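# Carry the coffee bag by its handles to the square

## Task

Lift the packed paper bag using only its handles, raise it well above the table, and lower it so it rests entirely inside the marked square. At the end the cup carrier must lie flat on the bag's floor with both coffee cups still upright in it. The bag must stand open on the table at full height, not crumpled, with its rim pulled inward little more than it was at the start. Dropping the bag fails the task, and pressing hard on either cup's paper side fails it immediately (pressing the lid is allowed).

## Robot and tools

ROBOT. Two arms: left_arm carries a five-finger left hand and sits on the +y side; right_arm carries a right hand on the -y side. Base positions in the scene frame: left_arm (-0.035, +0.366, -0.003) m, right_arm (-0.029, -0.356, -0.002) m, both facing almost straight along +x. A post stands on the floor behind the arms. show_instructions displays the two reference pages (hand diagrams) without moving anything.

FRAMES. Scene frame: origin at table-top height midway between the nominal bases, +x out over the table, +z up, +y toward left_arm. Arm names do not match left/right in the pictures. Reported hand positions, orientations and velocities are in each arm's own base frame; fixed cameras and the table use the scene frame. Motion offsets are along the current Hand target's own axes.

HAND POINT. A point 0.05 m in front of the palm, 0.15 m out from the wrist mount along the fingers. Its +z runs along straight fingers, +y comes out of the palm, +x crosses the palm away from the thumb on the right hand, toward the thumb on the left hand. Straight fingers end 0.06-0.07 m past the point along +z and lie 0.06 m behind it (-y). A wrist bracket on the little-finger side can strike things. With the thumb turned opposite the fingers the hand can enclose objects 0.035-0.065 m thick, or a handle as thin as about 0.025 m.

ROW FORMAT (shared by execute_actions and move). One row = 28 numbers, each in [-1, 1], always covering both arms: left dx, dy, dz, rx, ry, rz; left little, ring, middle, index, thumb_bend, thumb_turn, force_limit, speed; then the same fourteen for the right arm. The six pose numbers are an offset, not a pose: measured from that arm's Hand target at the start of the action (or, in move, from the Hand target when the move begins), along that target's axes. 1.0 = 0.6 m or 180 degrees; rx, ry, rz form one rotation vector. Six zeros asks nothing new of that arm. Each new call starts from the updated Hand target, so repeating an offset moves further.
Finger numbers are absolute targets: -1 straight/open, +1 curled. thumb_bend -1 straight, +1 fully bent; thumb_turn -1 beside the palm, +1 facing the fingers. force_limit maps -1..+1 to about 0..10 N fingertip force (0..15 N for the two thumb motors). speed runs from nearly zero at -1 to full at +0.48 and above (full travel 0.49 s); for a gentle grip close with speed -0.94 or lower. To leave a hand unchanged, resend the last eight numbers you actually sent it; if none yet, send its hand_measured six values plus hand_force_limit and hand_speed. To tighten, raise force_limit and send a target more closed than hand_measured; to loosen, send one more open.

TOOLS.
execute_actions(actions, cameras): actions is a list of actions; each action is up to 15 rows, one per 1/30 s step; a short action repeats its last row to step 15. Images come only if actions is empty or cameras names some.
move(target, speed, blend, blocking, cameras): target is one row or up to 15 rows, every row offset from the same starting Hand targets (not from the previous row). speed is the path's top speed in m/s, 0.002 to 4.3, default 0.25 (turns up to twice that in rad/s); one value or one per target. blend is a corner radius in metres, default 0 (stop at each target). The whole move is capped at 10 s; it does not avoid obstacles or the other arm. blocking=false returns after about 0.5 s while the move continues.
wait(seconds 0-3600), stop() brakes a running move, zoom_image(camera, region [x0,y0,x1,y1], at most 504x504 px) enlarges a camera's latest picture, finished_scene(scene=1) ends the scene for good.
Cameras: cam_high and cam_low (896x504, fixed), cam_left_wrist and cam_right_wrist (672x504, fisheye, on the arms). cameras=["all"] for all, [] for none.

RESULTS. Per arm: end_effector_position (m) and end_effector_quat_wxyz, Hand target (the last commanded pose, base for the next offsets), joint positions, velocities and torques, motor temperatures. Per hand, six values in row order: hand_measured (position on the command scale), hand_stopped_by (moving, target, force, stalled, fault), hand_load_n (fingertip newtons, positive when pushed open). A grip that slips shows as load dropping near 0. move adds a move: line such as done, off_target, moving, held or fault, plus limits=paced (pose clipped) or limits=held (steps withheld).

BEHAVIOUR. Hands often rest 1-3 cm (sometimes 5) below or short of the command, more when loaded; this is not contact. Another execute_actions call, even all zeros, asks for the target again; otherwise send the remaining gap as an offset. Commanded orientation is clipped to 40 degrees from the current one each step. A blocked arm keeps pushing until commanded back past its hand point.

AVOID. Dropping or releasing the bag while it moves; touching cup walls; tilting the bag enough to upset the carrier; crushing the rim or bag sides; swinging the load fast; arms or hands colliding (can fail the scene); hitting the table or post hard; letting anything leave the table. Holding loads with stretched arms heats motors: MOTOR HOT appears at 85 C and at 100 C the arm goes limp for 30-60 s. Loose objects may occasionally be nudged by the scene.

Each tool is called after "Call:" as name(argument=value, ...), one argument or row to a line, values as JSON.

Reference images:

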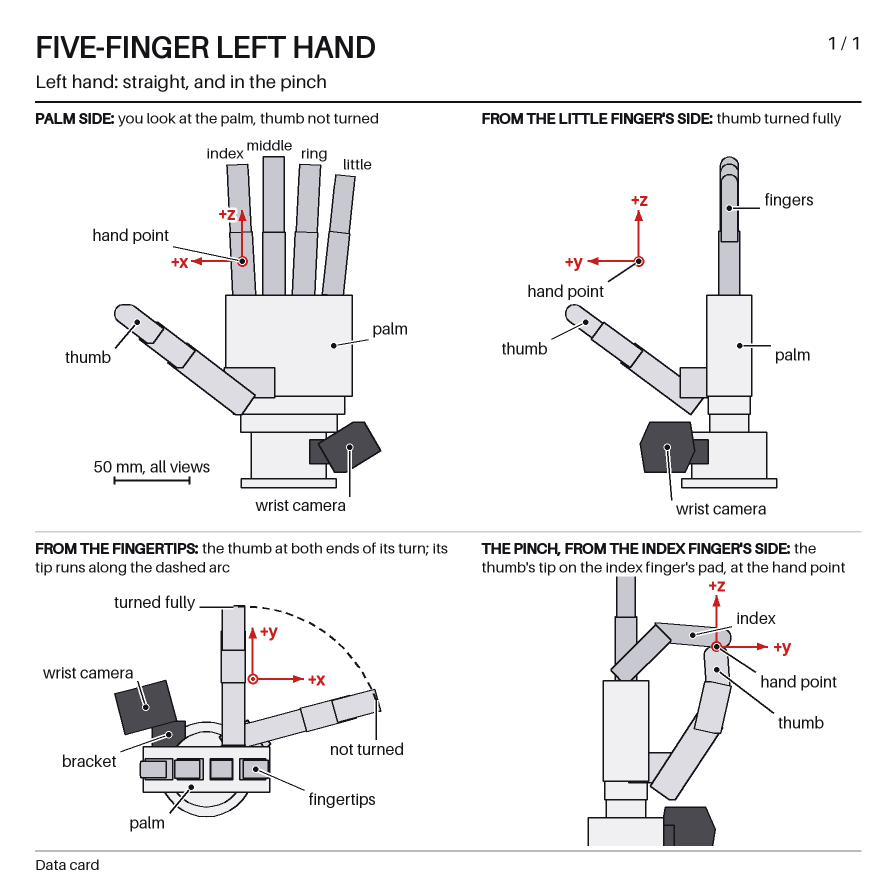

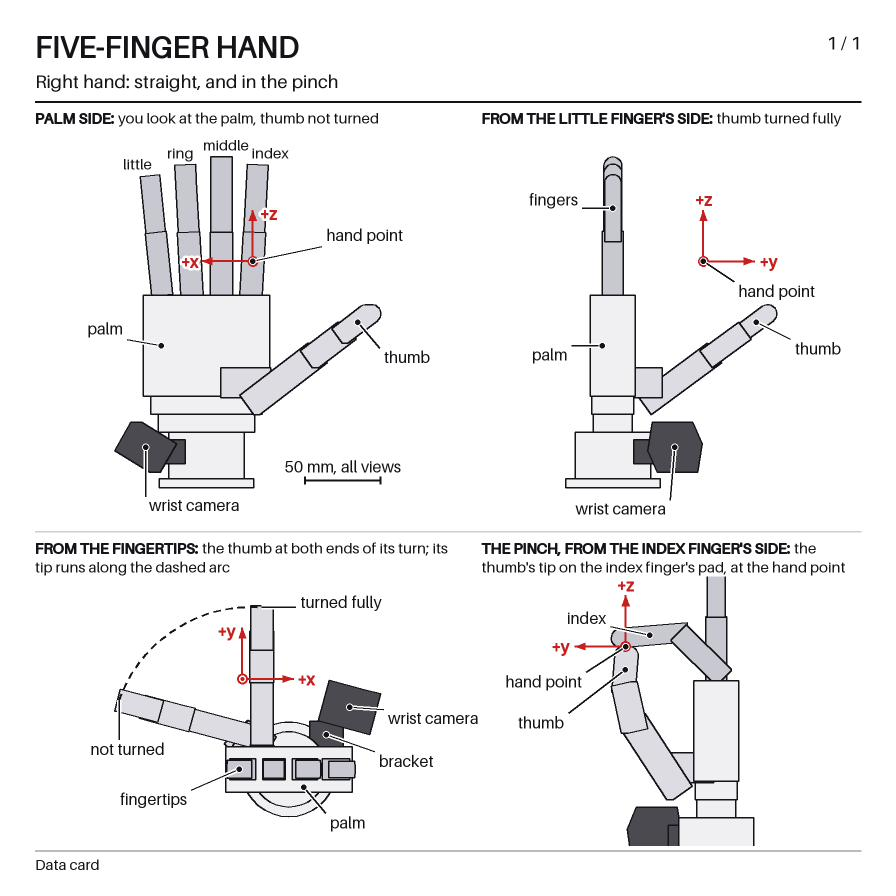

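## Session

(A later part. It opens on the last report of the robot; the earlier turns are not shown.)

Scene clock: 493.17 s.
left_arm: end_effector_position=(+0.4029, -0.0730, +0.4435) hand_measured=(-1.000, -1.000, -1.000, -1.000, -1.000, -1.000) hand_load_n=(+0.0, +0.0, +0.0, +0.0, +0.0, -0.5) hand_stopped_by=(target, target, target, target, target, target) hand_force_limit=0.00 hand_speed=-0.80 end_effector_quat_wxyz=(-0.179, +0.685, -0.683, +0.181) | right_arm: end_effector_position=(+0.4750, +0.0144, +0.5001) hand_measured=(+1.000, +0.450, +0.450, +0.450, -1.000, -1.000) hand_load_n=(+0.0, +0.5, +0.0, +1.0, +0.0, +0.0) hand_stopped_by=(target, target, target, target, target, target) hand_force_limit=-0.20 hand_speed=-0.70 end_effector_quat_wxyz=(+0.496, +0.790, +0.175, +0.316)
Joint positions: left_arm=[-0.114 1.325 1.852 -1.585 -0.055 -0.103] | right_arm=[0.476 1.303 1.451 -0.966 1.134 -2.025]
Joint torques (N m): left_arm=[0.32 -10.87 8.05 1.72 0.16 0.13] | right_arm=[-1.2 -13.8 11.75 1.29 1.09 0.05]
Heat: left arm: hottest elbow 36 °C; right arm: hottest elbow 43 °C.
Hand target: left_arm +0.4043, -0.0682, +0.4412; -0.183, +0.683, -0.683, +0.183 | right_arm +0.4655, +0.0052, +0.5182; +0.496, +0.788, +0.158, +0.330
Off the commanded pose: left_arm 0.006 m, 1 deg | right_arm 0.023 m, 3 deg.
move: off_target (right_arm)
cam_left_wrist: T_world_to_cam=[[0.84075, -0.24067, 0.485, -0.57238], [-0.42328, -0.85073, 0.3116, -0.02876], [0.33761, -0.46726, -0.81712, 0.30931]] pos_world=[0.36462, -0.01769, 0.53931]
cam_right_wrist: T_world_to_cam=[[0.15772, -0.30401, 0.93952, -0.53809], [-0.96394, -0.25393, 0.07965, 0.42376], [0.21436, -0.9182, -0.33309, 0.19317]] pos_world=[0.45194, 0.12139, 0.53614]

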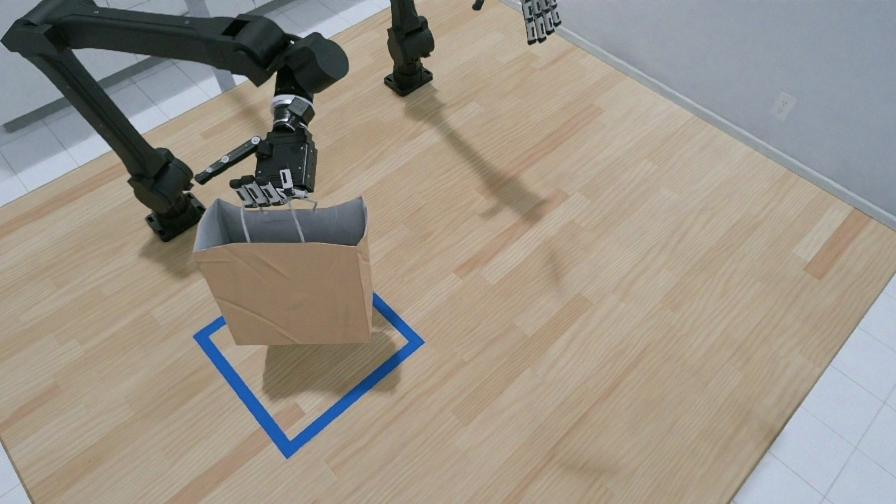

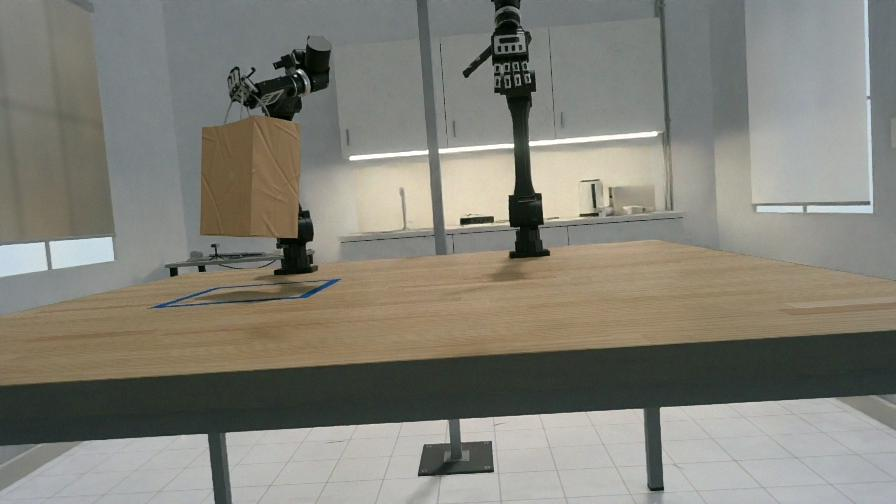

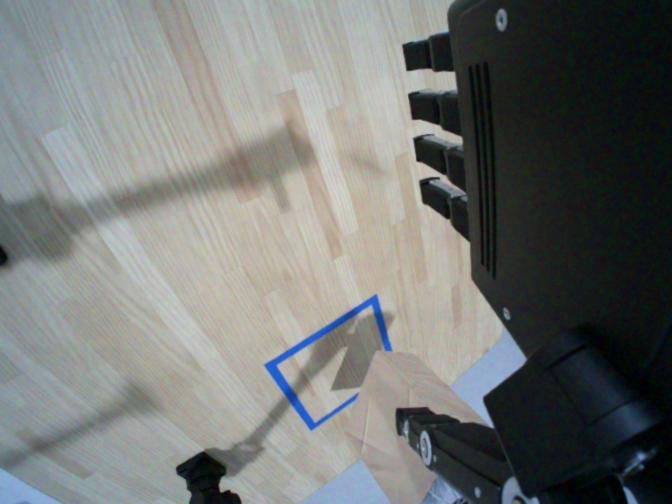

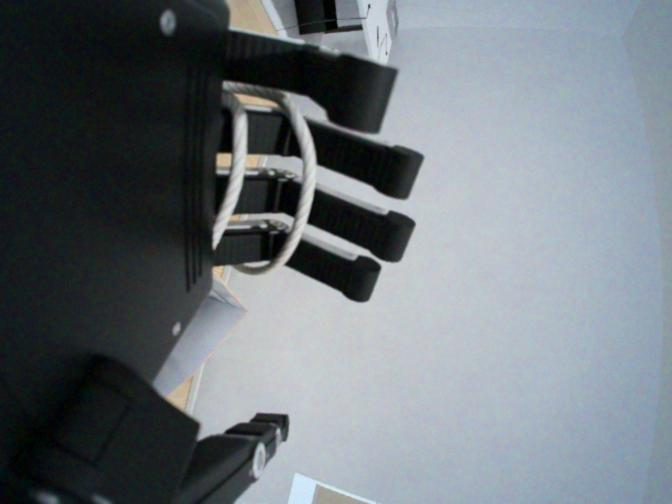

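Call:
move(
  target=[0,0,0,0,0,0,-1,-1,-1,-1,-1,-1,0,-0.8,-0.0736,-0.1164,0.0120,0,0,0,1,0.45,0.45,0.45,-1,-1,-0.2,-0.7],
  speed=0.05,
  cameras=["all"],
)

Scene clock: 503.70 s.
left_arm: end_effector_position=(+0.4029, -0.0730, +0.4435) hand_measured=(-1.000, -1.000, -1.000, -1.000, -1.000, -1.000) hand_load_n=(+0.0, +0.0, +0.0, +0.0, +0.0, +0.0) hand_stopped_by=(target, target, target, target, target, target) hand_force_limit=0.00 hand_speed=-0.80 end_effector_quat_wxyz=(-0.179, +0.685, -0.683, +0.181) | right_arm: end_effector_position=(+0.4497, +0.0056, +0.4203) hand_measured=(+1.000, +0.450, +0.450, +0.450, -1.000, -1.000) hand_load_n=(+0.0, +0.5, +0.0, +1.0, +0.0, +0.0) hand_stopped_by=(target, target, target, target, target, target) hand_force_limit=-0.20 hand_speed=-0.70 end_effector_quat_wxyz=(+0.500, +0.792, +0.174, +0.305)
Joint positions: left_arm=[-0.114 1.325 1.852 -1.585 -0.055 -0.103] | right_arm=[0.486 1.241 1.196 -0.832 1.15 -1.978]
Joint torques (N m): left_arm=[0.32 -10.87 8.01 1.68 0.15 0.13] | right_arm=[0.09 -12.57 11.81 1.69 1.33 0.12]
Heat: left arm: hottest elbow 36 °C; right arm: hottest elbow 42 °C.
Hand target: left_arm +0.4043, -0.0682, +0.4412; -0.183, +0.683, -0.683, +0.183 | right_arm +0.4434, +0.0070, +0.4383; +0.496, +0.788, +0.158, +0.330
Off the commanded pose: left_arm 0.006 m, 1 deg | right_arm 0.019 m, 3 deg.
move: off_target (right_arm)
cam_left_wrist: T_world_to_cam=[[0.84075, -0.24067, 0.485, -0.57238], [-0.42328, -0.85073, 0.3116, -0.02876], [0.33761, -0.46726, -0.81712, 0.30931]] pos_world=[0.36462, -0.01769, 0.53931]
cam_right_wrist: T_world_to_cam=[[0.16849, -0.29993, 0.93897, -0.46646], [-0.96614, -0.23909, 0.09699, 0.39718], [0.1954, -0.92352, -0.33005, 0.17116]] pos_world=[0.42888, 0.11312, 0.45595]

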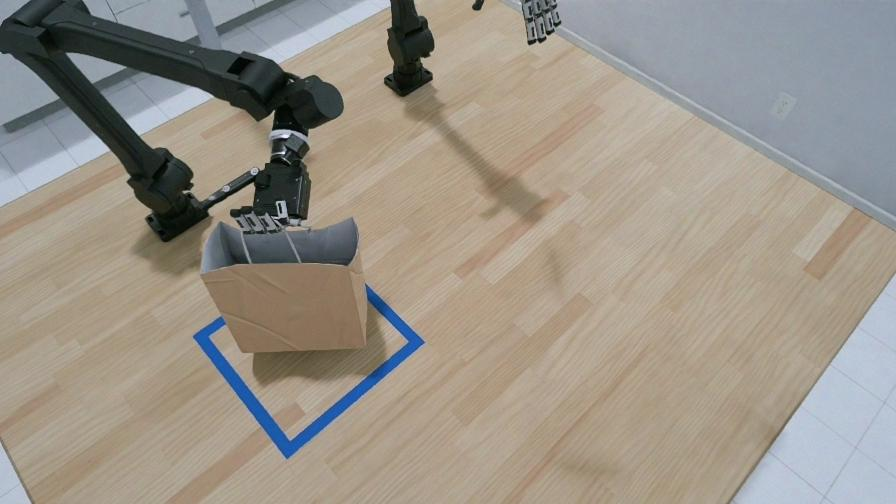

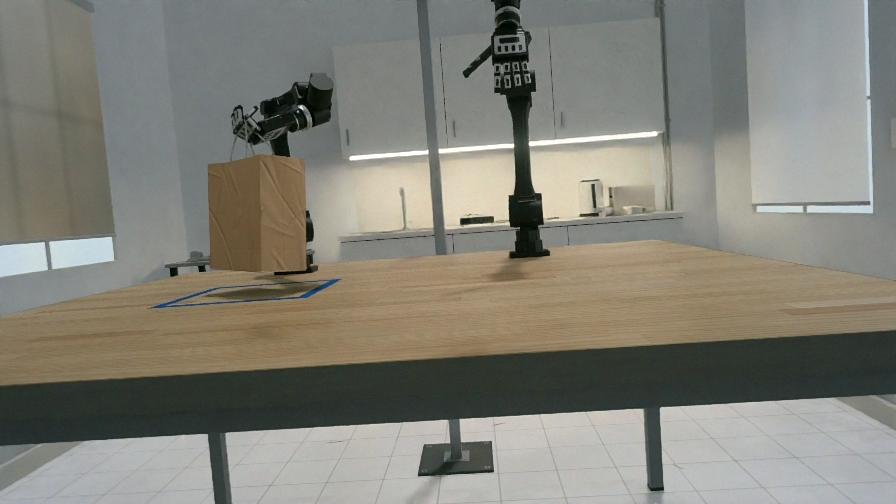

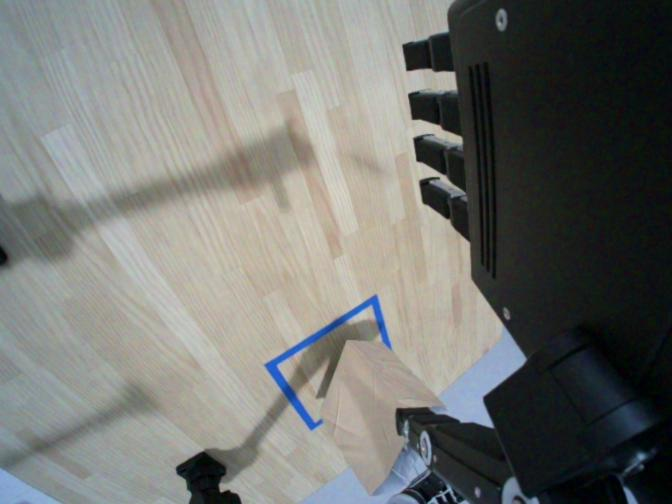

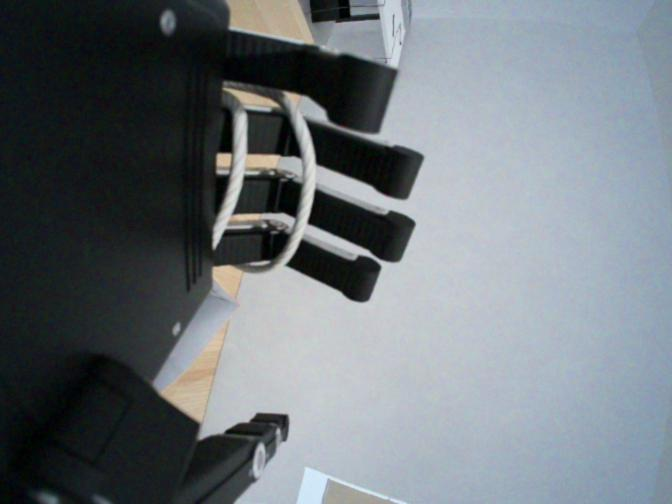

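Call:
move(
  target=[
    [0,0,0,0,0,0,-1,-1,-1,-1,-1,-1,0,-0.8,-0.0075,-0.0557,0.0215,0,0,0,1,0.45,0.45,0.45,-1,-1,-0.2,-0.7],
    [0,0,0,0,0,0,-1,-1,-1,-1,-1,-1,0,-0.8,-0.0257,-0.0998,0.0361,0,0,0,1,0.45,0.45,0.45,-1,-1,-0.2,-0.7],
  ],
  speed=[0.05, 0.02],
  blend=0.005,
  cameras=["all"],
)

Scene clock: 511.10 s.
left_arm: end_effector_position=(+0.4029, -0.0730, +0.4435) hand_measured=(-1.000, -1.000, -1.000, -1.000, -1.000, -1.000) hand_load_n=(+0.0, +0.0, +0.0, +0.0, +0.0, +0.0) hand_stopped_by=(target, target, target, target, target, target) hand_force_limit=0.00 hand_speed=-0.80 end_effector_quat_wxyz=(-0.179, +0.685, -0.683, +0.181) | right_arm: end_effector_position=(+0.4499, +0.0056, +0.3698) hand_measured=(+1.000, +0.450, +0.450, +0.450, -1.000, -1.000) hand_load_n=(+0.0, +0.5, +0.0, +1.0, +0.0, +0.0) hand_stopped_by=(target, target, target, target, target, target) hand_force_limit=-0.20 hand_speed=-0.70 end_effector_quat_wxyz=(+0.496, +0.790, +0.162, +0.320)
Joint positions: left_arm=[-0.114 1.325 1.852 -1.585 -0.055 -0.103] | right_arm=[0.486 1.251 1.065 -0.653 1.153 -1.976]
Joint torques (N m): left_arm=[0.32 -10.93 8.03 1.68 0.17 0.14] | right_arm=[0.09 -10.34 11.03 1.69 1.17 0.08]
Heat: left arm: hottest elbow 36 °C; right arm: hottest elbow 42 °C.
Hand target: left_arm +0.4043, -0.0682, +0.4412; -0.183, +0.683, -0.683, +0.183 | right_arm +0.4515, +0.0108, +0.3734; +0.496, +0.788, +0.158, +0.330
Off the commanded pose: left_arm 0.006 m, 1 deg | right_arm 0.007 m, 1 deg.
move: done
cam_left_wrist: T_world_to_cam=[[0.84075, -0.24067, 0.485, -0.57238], [-0.42328, -0.85073, 0.3116, -0.02876], [0.33761, -0.46726, -0.81712, 0.30931]] pos_world=[0.36462, -0.01769, 0.53931]
cam_right_wrist: T_world_to_cam=[[0.13374, -0.31636, 0.93916, -0.40339], [-0.96956, -0.23788, 0.05794, 0.41813], [0.20508, -0.91833, -0.33855, 0.15327]] pos_world=[0.42792, 0.1126, 0.40651]

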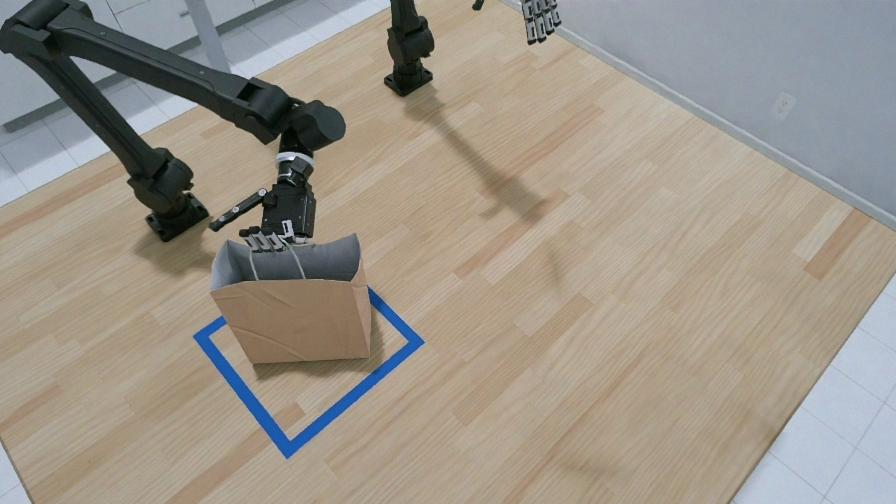

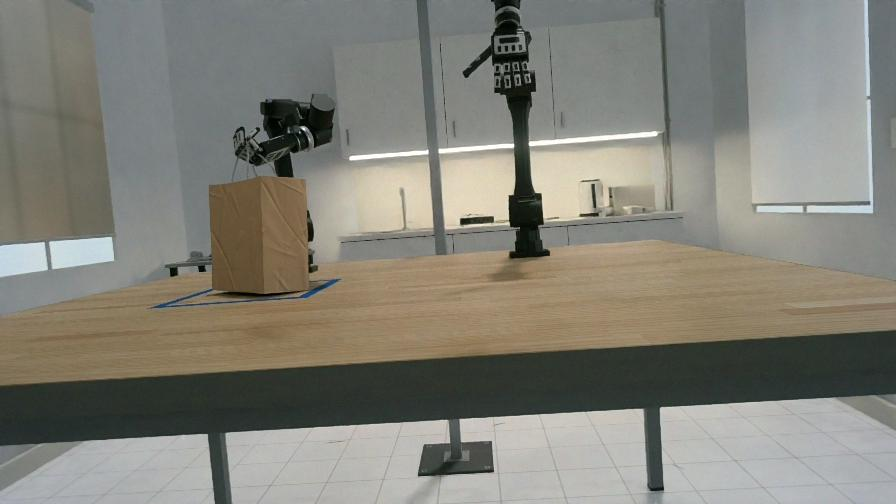

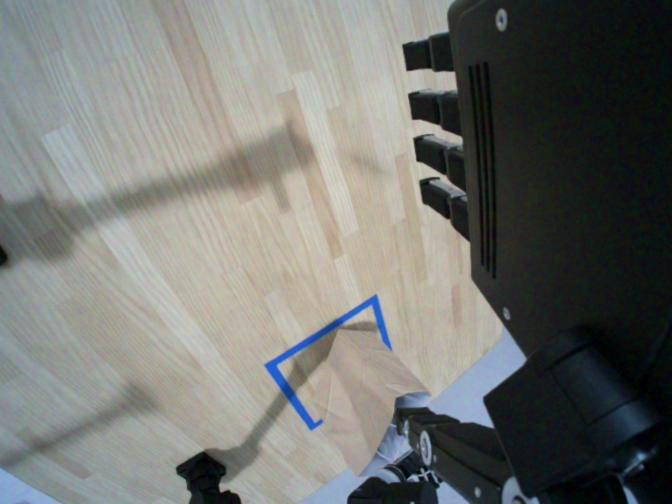

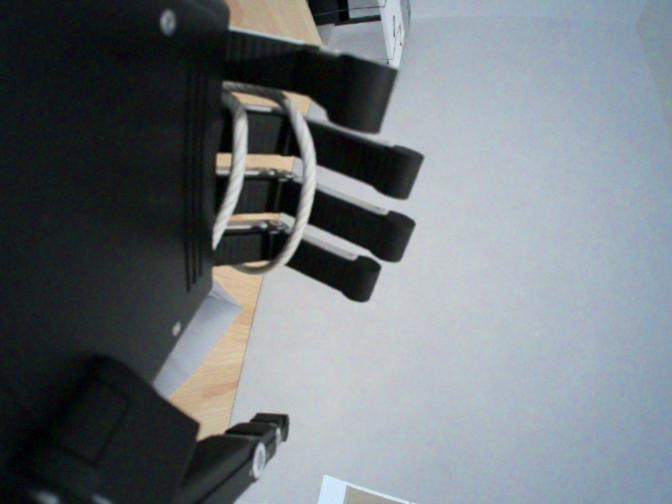

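Call:
zoom_image(
  camera="cam_high",
  region=[180, 200, 440, 470],
)

Call:
zoom_image(
  camera="cam_low",
  region=[140, 90, 360, 320],
)

Scaled by 1.867 from the camera's image (finer frame: 1280x720).

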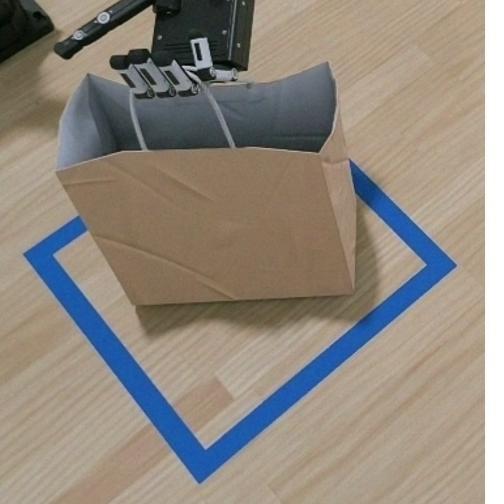

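Scaled by 2.191 from the camera's image (finer frame: 1280x720).

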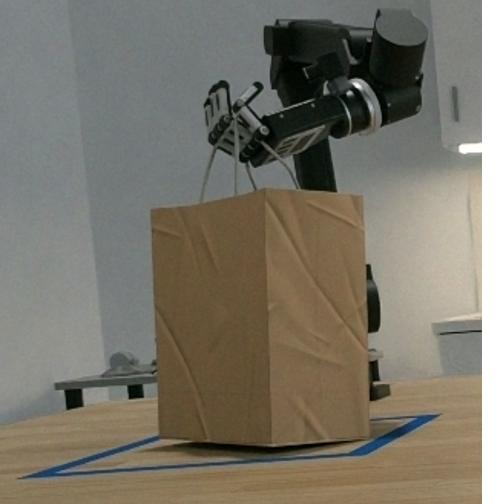

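Call:
move(
  target=[0,0,0,0,0,0,-1,-1,-1,-1,-1,-1,0,-0.8,-0.0182,-0.0442,0.0146,0,0,0,1,0.45,0.45,0.45,-1,-1,-0.2,-0.7],
  speed=0.02,
  cameras=["cam_high","cam_low","cam_right_wrist"],
)

Call:
zoom_image(
  camera="cam_low",
  region=[140, 90, 360, 320],
)

Call:
zoom_image(
  camera="cam_high",
  region=[180, 200, 440, 470],
)

Scene clock: 518.90 s.
left_arm: end_effector_position=(+0.4029, -0.0730, +0.4435) hand_measured=(-1.000, -1.000, -1.000, -1.000, -1.000, -1.000) hand_load_n=(+0.0, +0.0, +0.0, +0.0, +0.0, +0.0) hand_stopped_by=(target, target, target, target, target, target) hand_force_limit=0.00 hand_speed=-0.80 end_effector_quat_wxyz=(-0.179, +0.685, -0.683, +0.181) | right_arm: end_effector_position=(+0.4484, +0.0047, +0.3507) hand_measured=(+1.000, +0.450, +0.450, +0.450, -1.000, -1.000) hand_load_n=(+0.0, +0.5, +0.0, +1.0, +0.0, +0.0) hand_stopped_by=(target, target, target, target, target, target) hand_force_limit=-0.20 hand_speed=-0.70 end_effector_quat_wxyz=(+0.495, +0.789, +0.151, +0.331)
Joint positions: left_arm=[-0.114 1.325 1.852 -1.585 -0.055 -0.103] | right_arm=[0.486 1.256 1.011 -0.564 1.159 -1.976]
Joint torques (N m): left_arm=[0.44 -10.87 8.06 1.69 0.16 0.13] | right_arm=[0.03 -9.17 10 1.46 0.86 0.06]
Heat: left arm: hottest elbow 36 °C; right arm: hottest elbow 41 °C.
Hand target: left_arm +0.4043, -0.0682, +0.4412; -0.183, +0.683, -0.683, +0.183 | right_arm +0.4515, +0.0107, +0.3434; +0.496, +0.788, +0.158, +0.330
Off the commanded pose: left_arm 0.006 m, 1 deg | right_arm 0.010 m, 1 deg.
move: done
cam_right_wrist: T_world_to_cam=[[0.10552, -0.32605, 0.93945, -0.37291], [-0.97183, -0.23401, 0.02794, 0.42912], [0.21073, -0.91593, -0.34156, 0.14473]] pos_world=[0.42588, 0.11139, 0.38778]

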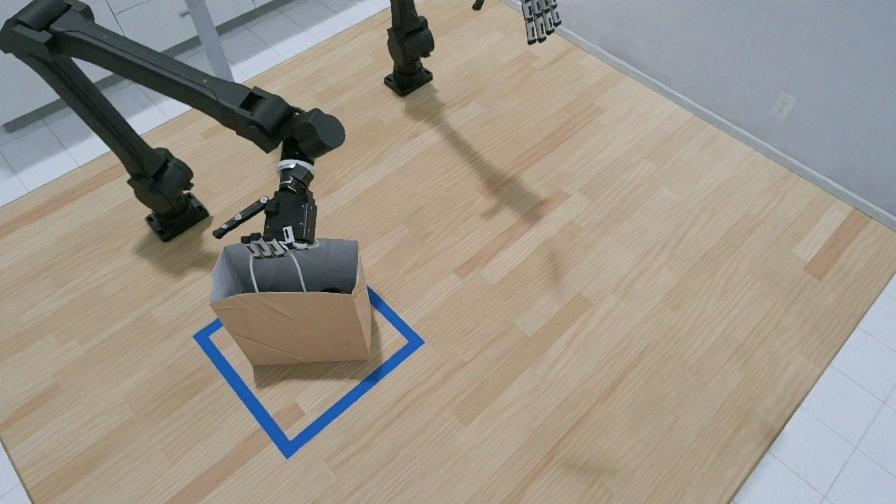

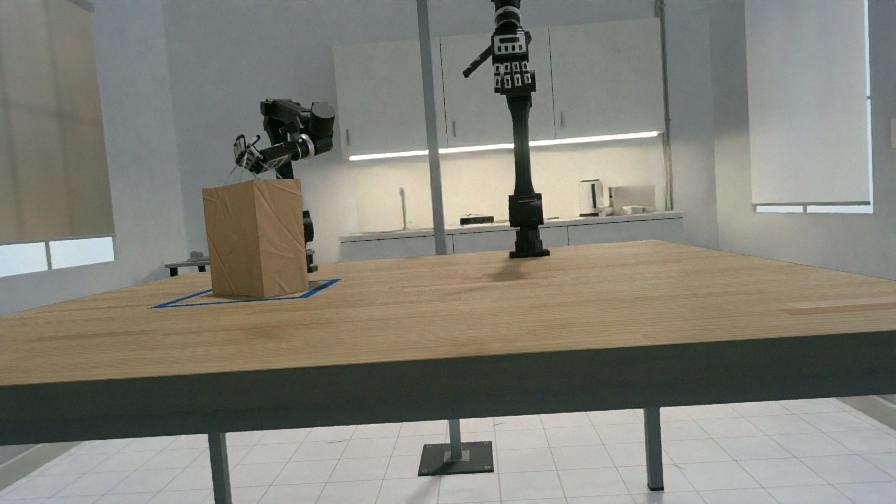

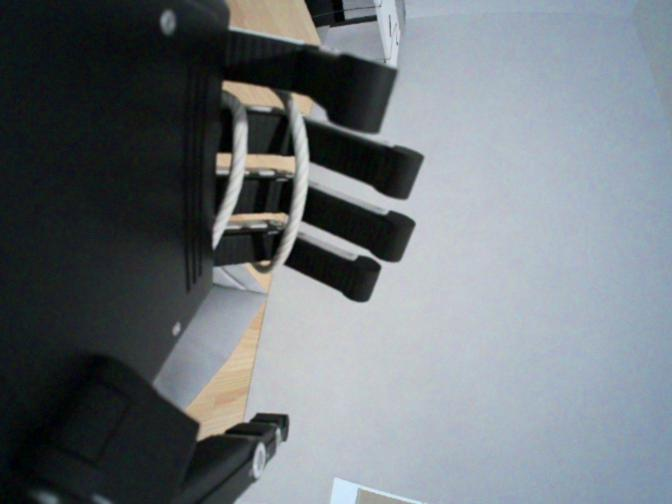

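Scaled by 2.191 from the camera's image (finer frame: 1280x720).

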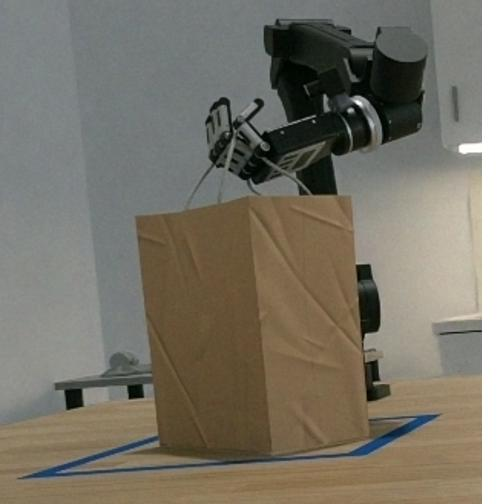

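Scaled by 1.867 from the camera's image (finer frame: 1280x720).

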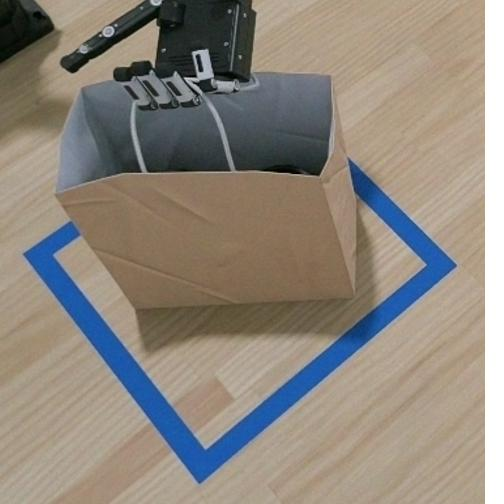

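Call:
execute_actions(
  actions=[
    [[0,0,0,0,0,0,-1,-1,-1,-1,-1,-1,0,-0.8,0,0,0,0,0,0,1,-0.3,-0.3,-0.3,-1,-1,-0.2,-0.75]],
    [[0,0,0,0,0,0,-1,-1,-1,-1,-1,-1,0,-0.8,0,0,0,0,0,0,1,-0.3,-0.3,-0.3,-1,-1,-0.2,-0.75]],
    [[0,0,0,0,0,0,-1,-1,-1,-1,-1,-1,0,-0.8,0,0,0,0,0,0,1,-0.3,-0.3,-0.3,-1,-1,-0.2,-0.75]],
  ],
  cameras=["cam_high","cam_low","cam_right_wrist"],
)

Call:
zoom_image(
  camera="cam_low",
  region=[140, 90, 360, 320],
)

Call:
zoom_image(
  camera="cam_high",
  region=[180, 200, 440, 470],
)

Scene clock: 539.43 s.
left_arm: end_effector_position=(+0.4029, -0.0730, +0.4435) hand_measured=(-1.000, -1.000, -1.000, -1.000, -1.000, -1.000) hand_load_n=(+0.0, +0.0, +0.0, +0.0, +0.0, +0.0) hand_stopped_by=(target, target, target, target, target, target) hand_force_limit=0.00 hand_speed=-0.80 end_effector_quat_wxyz=(-0.179, +0.685, -0.683, +0.181) | right_arm: end_effector_position=(+0.4483, +0.0047, +0.3508) hand_measured=(+1.000, -0.300, -0.300, -0.300, -1.000, -1.000) hand_load_n=(+0.0, +0.5, +0.0, +0.0, +0.0, +0.0) hand_stopped_by=(target, target, target, target, target, target) hand_force_limit=-0.20 hand_speed=-0.75 end_effector_quat_wxyz=(+0.496, +0.789, +0.151, +0.332)
Joint positions: left_arm=[-0.114 1.325 1.852 -1.585 -0.055 -0.103] | right_arm=[0.486 1.256 1.011 -0.563 1.16 -1.976]
Joint torques (N m): left_arm=[0.32 -10.87 8.02 1.69 0.16 0.14] | right_arm=[0.03 -9.23 10 1.55 0.85 0.06]
Heat: left arm: hottest elbow 35 °C; right arm: hottest elbow 40 °C.
Hand target: left_arm +0.4043, -0.0682, +0.4412; -0.183, +0.683, -0.683, +0.183 | right_arm +0.4515, +0.0107, +0.3434; +0.496, +0.788, +0.158, +0.330
Off the commanded pose: left_arm 0.006 m, 1 deg | right_arm 0.010 m, 1 deg.
Step readings (end_effector_position of left_arm | right_arm):
0: (+0.4029, -0.0730, +0.4435) | (+0.4484, +0.0047, +0.3507)
1: (+0.4029, -0.0730, +0.4435) | (+0.4484, +0.0047, +0.3507)
2: (+0.4029, -0.0730, +0.4435) | (+0.4484, +0.0047, +0.3507)
4: (+0.4029, -0.0730, +0.4435) | (+0.4484, +0.0047, +0.3507)
8: (+0.4029, -0.0730, +0.4435) | (+0.4484, +0.0047, +0.3507)
15: (+0.4029, -0.0730, +0.4435) | (+0.4483, +0.0047, +0.3508)
16: (+0.4029, -0.0730, +0.4435) | (+0.4483, +0.0047, +0.3508)
17: (+0.4029, -0.0730, +0.4435) | (+0.4483, +0.0047, +0.3508)
19: (+0.4029, -0.0730, +0.4435) | (+0.4483, +0.0047, +0.3508)
23: (+0.4029, -0.0730, +0.4435) | (+0.4483, +0.0047, +0.3508)
30: (+0.4029, -0.0730, +0.4435) | (+0.4483, +0.0047, +0.3508)
31: (+0.4029, -0.0730, +0.4435) | (+0.4483, +0.0047, +0.3508)
32: (+0.4029, -0.0730, +0.4435) | (+0.4483, +0.0047, +0.3508)
34: (+0.4029, -0.0730, +0.4435) | (+0.4483, +0.0047, +0.3508)
38: (+0.4029, -0.0730, +0.4435) | (+0.4483, +0.0047, +0.3508)
45: (+0.4029, -0.0730, +0.4435) | (+0.4483, +0.0047, +0.3508)
cam_right_wrist: T_world_to_cam=[[0.10503, -0.32595, 0.93953, -0.37284], [-0.97189, -0.23383, 0.02753, 0.42918], [0.21072, -0.91601, -0.34135, 0.14472]] pos_world=[0.42578, 0.11139, 0.38788]

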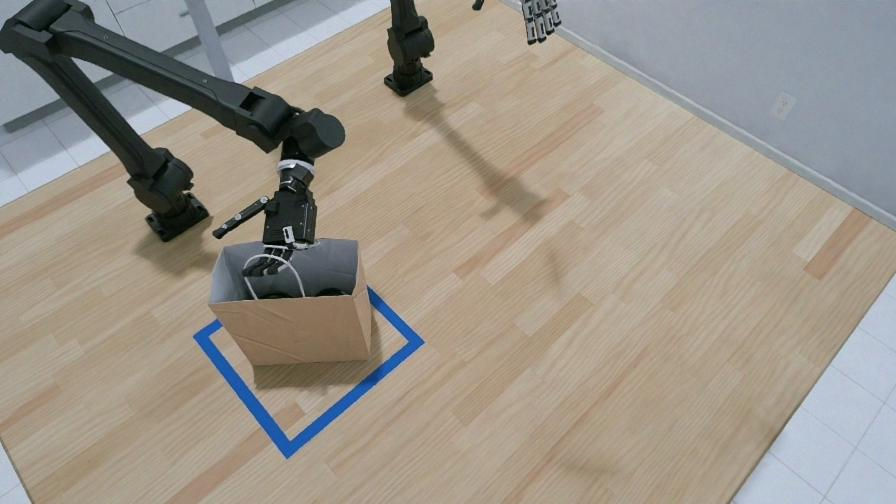

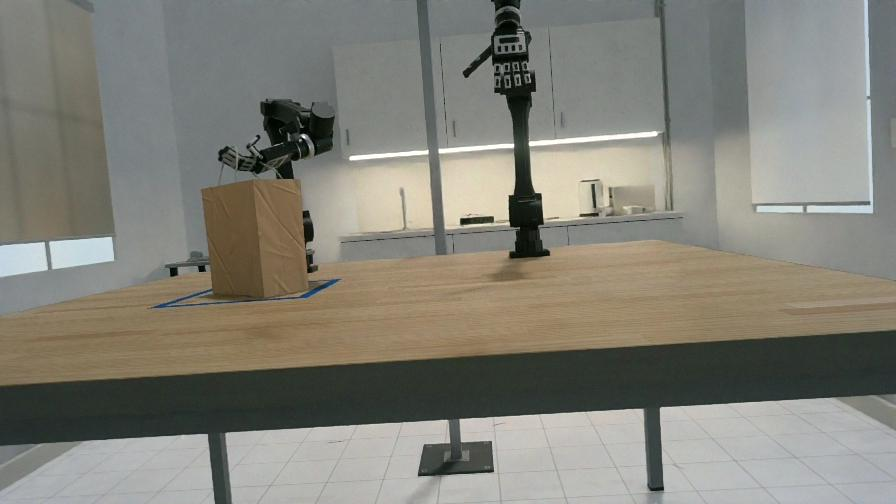

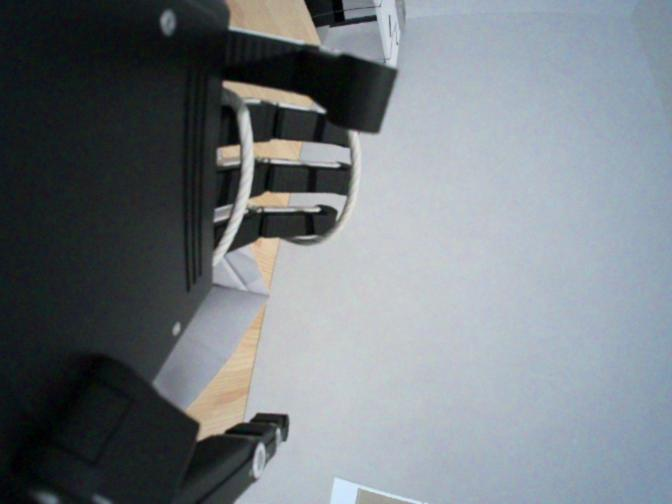

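Scaled by 2.191 from the camera's image (finer frame: 1280x720).

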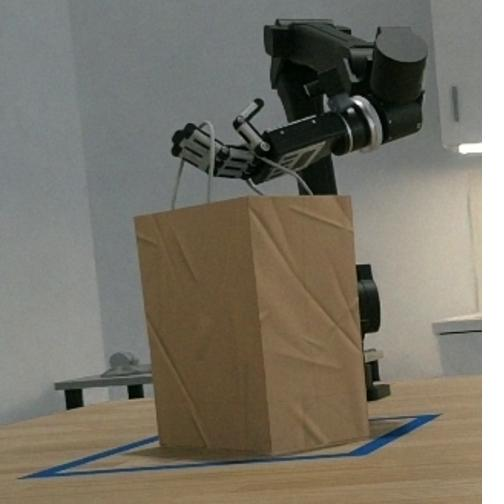

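Scaled by 1.867 from the camera's image (finer frame: 1280x720).

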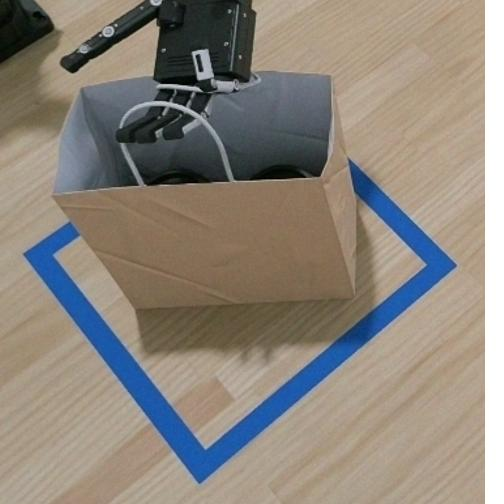

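Call:
execute_actions(
  actions=[
    [[0,0,0,0,0,0,-1,-1,-1,-1,-1,-1,0,-0.8,0,0,0,0,0,0,1,-1,-1,-1,-1,-1,-0.2,-0.75]],
    [[0,0,0,0,0,0,-1,-1,-1,-1,-1,-1,0,-0.8,0,0,0,0,0,0,1,-1,-1,-1,-1,-1,-0.2,-0.75]],
    [[0,0,0,0,0,0,-1,-1,-1,-1,-1,-1,0,-0.8,0,0,0,0,0,0,1,-1,-1,-1,-1,-1,-0.2,-0.75]],
  ],
  cameras=["cam_high","cam_low","cam_right_wrist"],
)

Call:
zoom_image(
  camera="cam_low",
  region=[140, 90, 360, 320],
)

Call:
zoom_image(
  camera="cam_high",
  region=[180, 200, 440, 470],
)

Scene clock: 547.63 s.
left_arm: end_effector_position=(+0.4029, -0.0730, +0.4435) hand_measured=(-1.000, -1.000, -1.000, -1.000, -1.000, -1.000) hand_load_n=(+0.0, +0.0, +0.0, +0.0, +0.0, +0.0) hand_stopped_by=(target, target, target, target, target, target) hand_force_limit=0.00 hand_speed=-0.80 end_effector_quat_wxyz=(-0.179, +0.685, -0.683, +0.181) | right_arm: end_effector_position=(+0.4483, +0.0047, +0.3508) hand_measured=(+1.000, -1.000, -1.000, -1.000, -1.000, -1.000) hand_load_n=(+0.0, +0.0, +0.0, +0.0, +0.0, +0.0) hand_stopped_by=(target, target, target, target, target, target) hand_force_limit=-0.20 hand_speed=-0.75 end_effector_quat_wxyz=(+0.496, +0.789, +0.151, +0.332)
Joint positions: left_arm=[-0.114 1.325 1.852 -1.585 -0.055 -0.103] | right_arm=[0.486 1.256 1.011 -0.563 1.16 -1.976]
Joint torques (N m): left_arm=[0.38 -10.81 8.05 1.66 0.15 0.14] | right_arm=[0.09 -9.17 9.98 1.55 0.85 0.07]
Heat: left arm: hottest elbow 35 °C; right arm: hottest elbow 40 °C.
Hand target: left_arm +0.4043, -0.0682, +0.4412; -0.183, +0.683, -0.683, +0.183 | right_arm +0.4515, +0.0107, +0.3434; +0.496, +0.788, +0.158, +0.330
Off the commanded pose: left_arm 0.006 m, 1 deg | right_arm 0.010 m, 1 deg.
Step readings (end_effector_position of left_arm | right_arm):
0: (+0.4029, -0.0730, +0.4435) | (+0.4483, +0.0047, +0.3508)
1: (+0.4029, -0.0730, +0.4435) | (+0.4483, +0.0047, +0.3508)
2: (+0.4029, -0.0730, +0.4435) | (+0.4483, +0.0047, +0.3508)
4: (+0.4029, -0.0730, +0.4435) | (+0.4483, +0.0047, +0.3508)
8: (+0.4029, -0.0730, +0.4435) | (+0.4483, +0.0047, +0.3508)
15: (+0.4029, -0.0730, +0.4435) | (+0.4483, +0.0047, +0.3508)
16: (+0.4029, -0.0730, +0.4435) | (+0.4483, +0.0047, +0.3508)
17: (+0.4029, -0.0730, +0.4435) | (+0.4483, +0.0047, +0.3508)
19: (+0.4029, -0.0730, +0.4435) | (+0.4483, +0.0047, +0.3508)
23: (+0.4029, -0.0730, +0.4435) | (+0.4483, +0.0047, +0.3508)
30: (+0.4029, -0.0730, +0.4435) | (+0.4483, +0.0047, +0.3508)
31: (+0.4029, -0.0730, +0.4435) | (+0.4483, +0.0047, +0.3508)
32: (+0.4029, -0.0730, +0.4435) | (+0.4483, +0.0047, +0.3508)
34: (+0.4029, -0.0730, +0.4435) | (+0.4483, +0.0047, +0.3508)
38: (+0.4029, -0.0730, +0.4435) | (+0.4483, +0.0047, +0.3508)
45: (+0.4029, -0.0730, +0.4435) | (+0.4483, +0.0047, +0.3508)
cam_right_wrist: T_world_to_cam=[[0.10503, -0.32595, 0.93953, -0.37284], [-0.97189, -0.23383, 0.02753, 0.42918], [0.21072, -0.91601, -0.34135, 0.14472]] pos_world=[0.42578, 0.11139, 0.38788]

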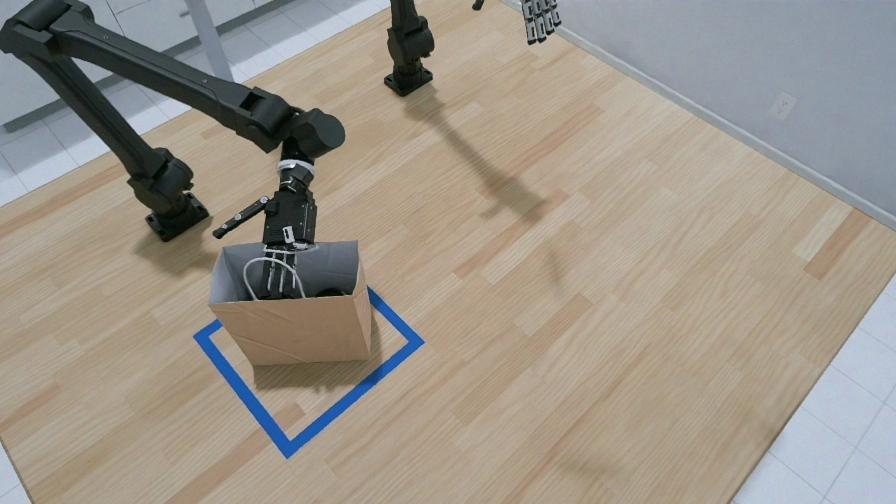

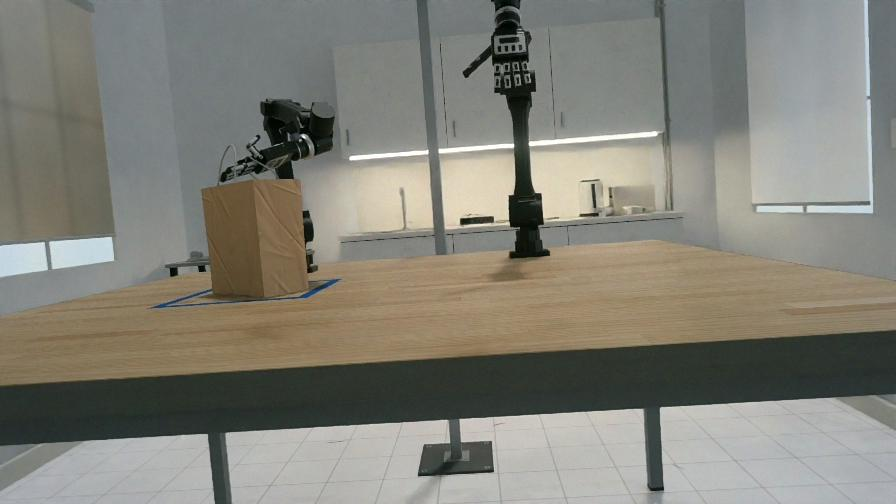

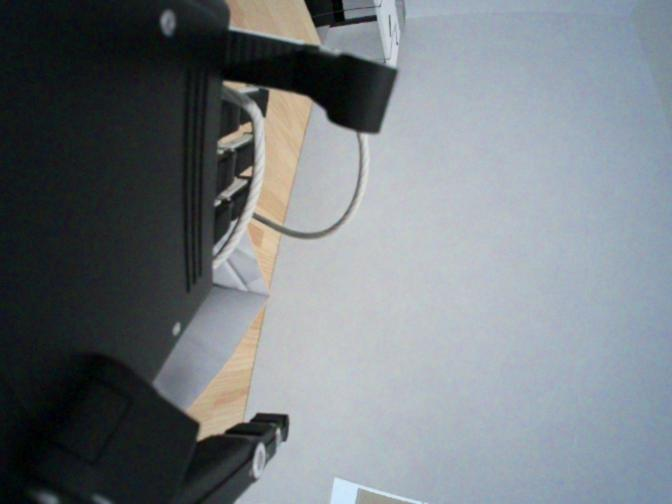

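Scaled by 2.191 from the camera's image (finer frame: 1280x720).

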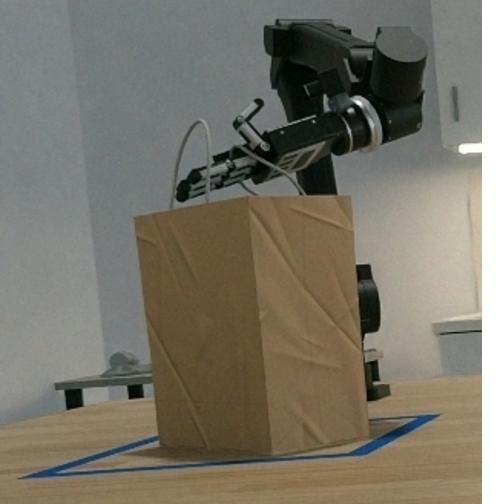

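Scaled by 1.867 from the camera's image (finer frame: 1280x720).

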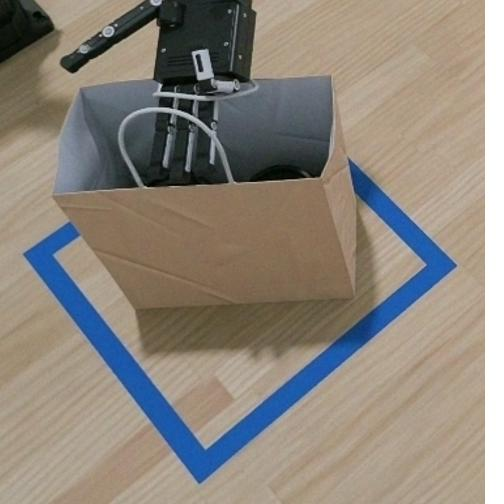

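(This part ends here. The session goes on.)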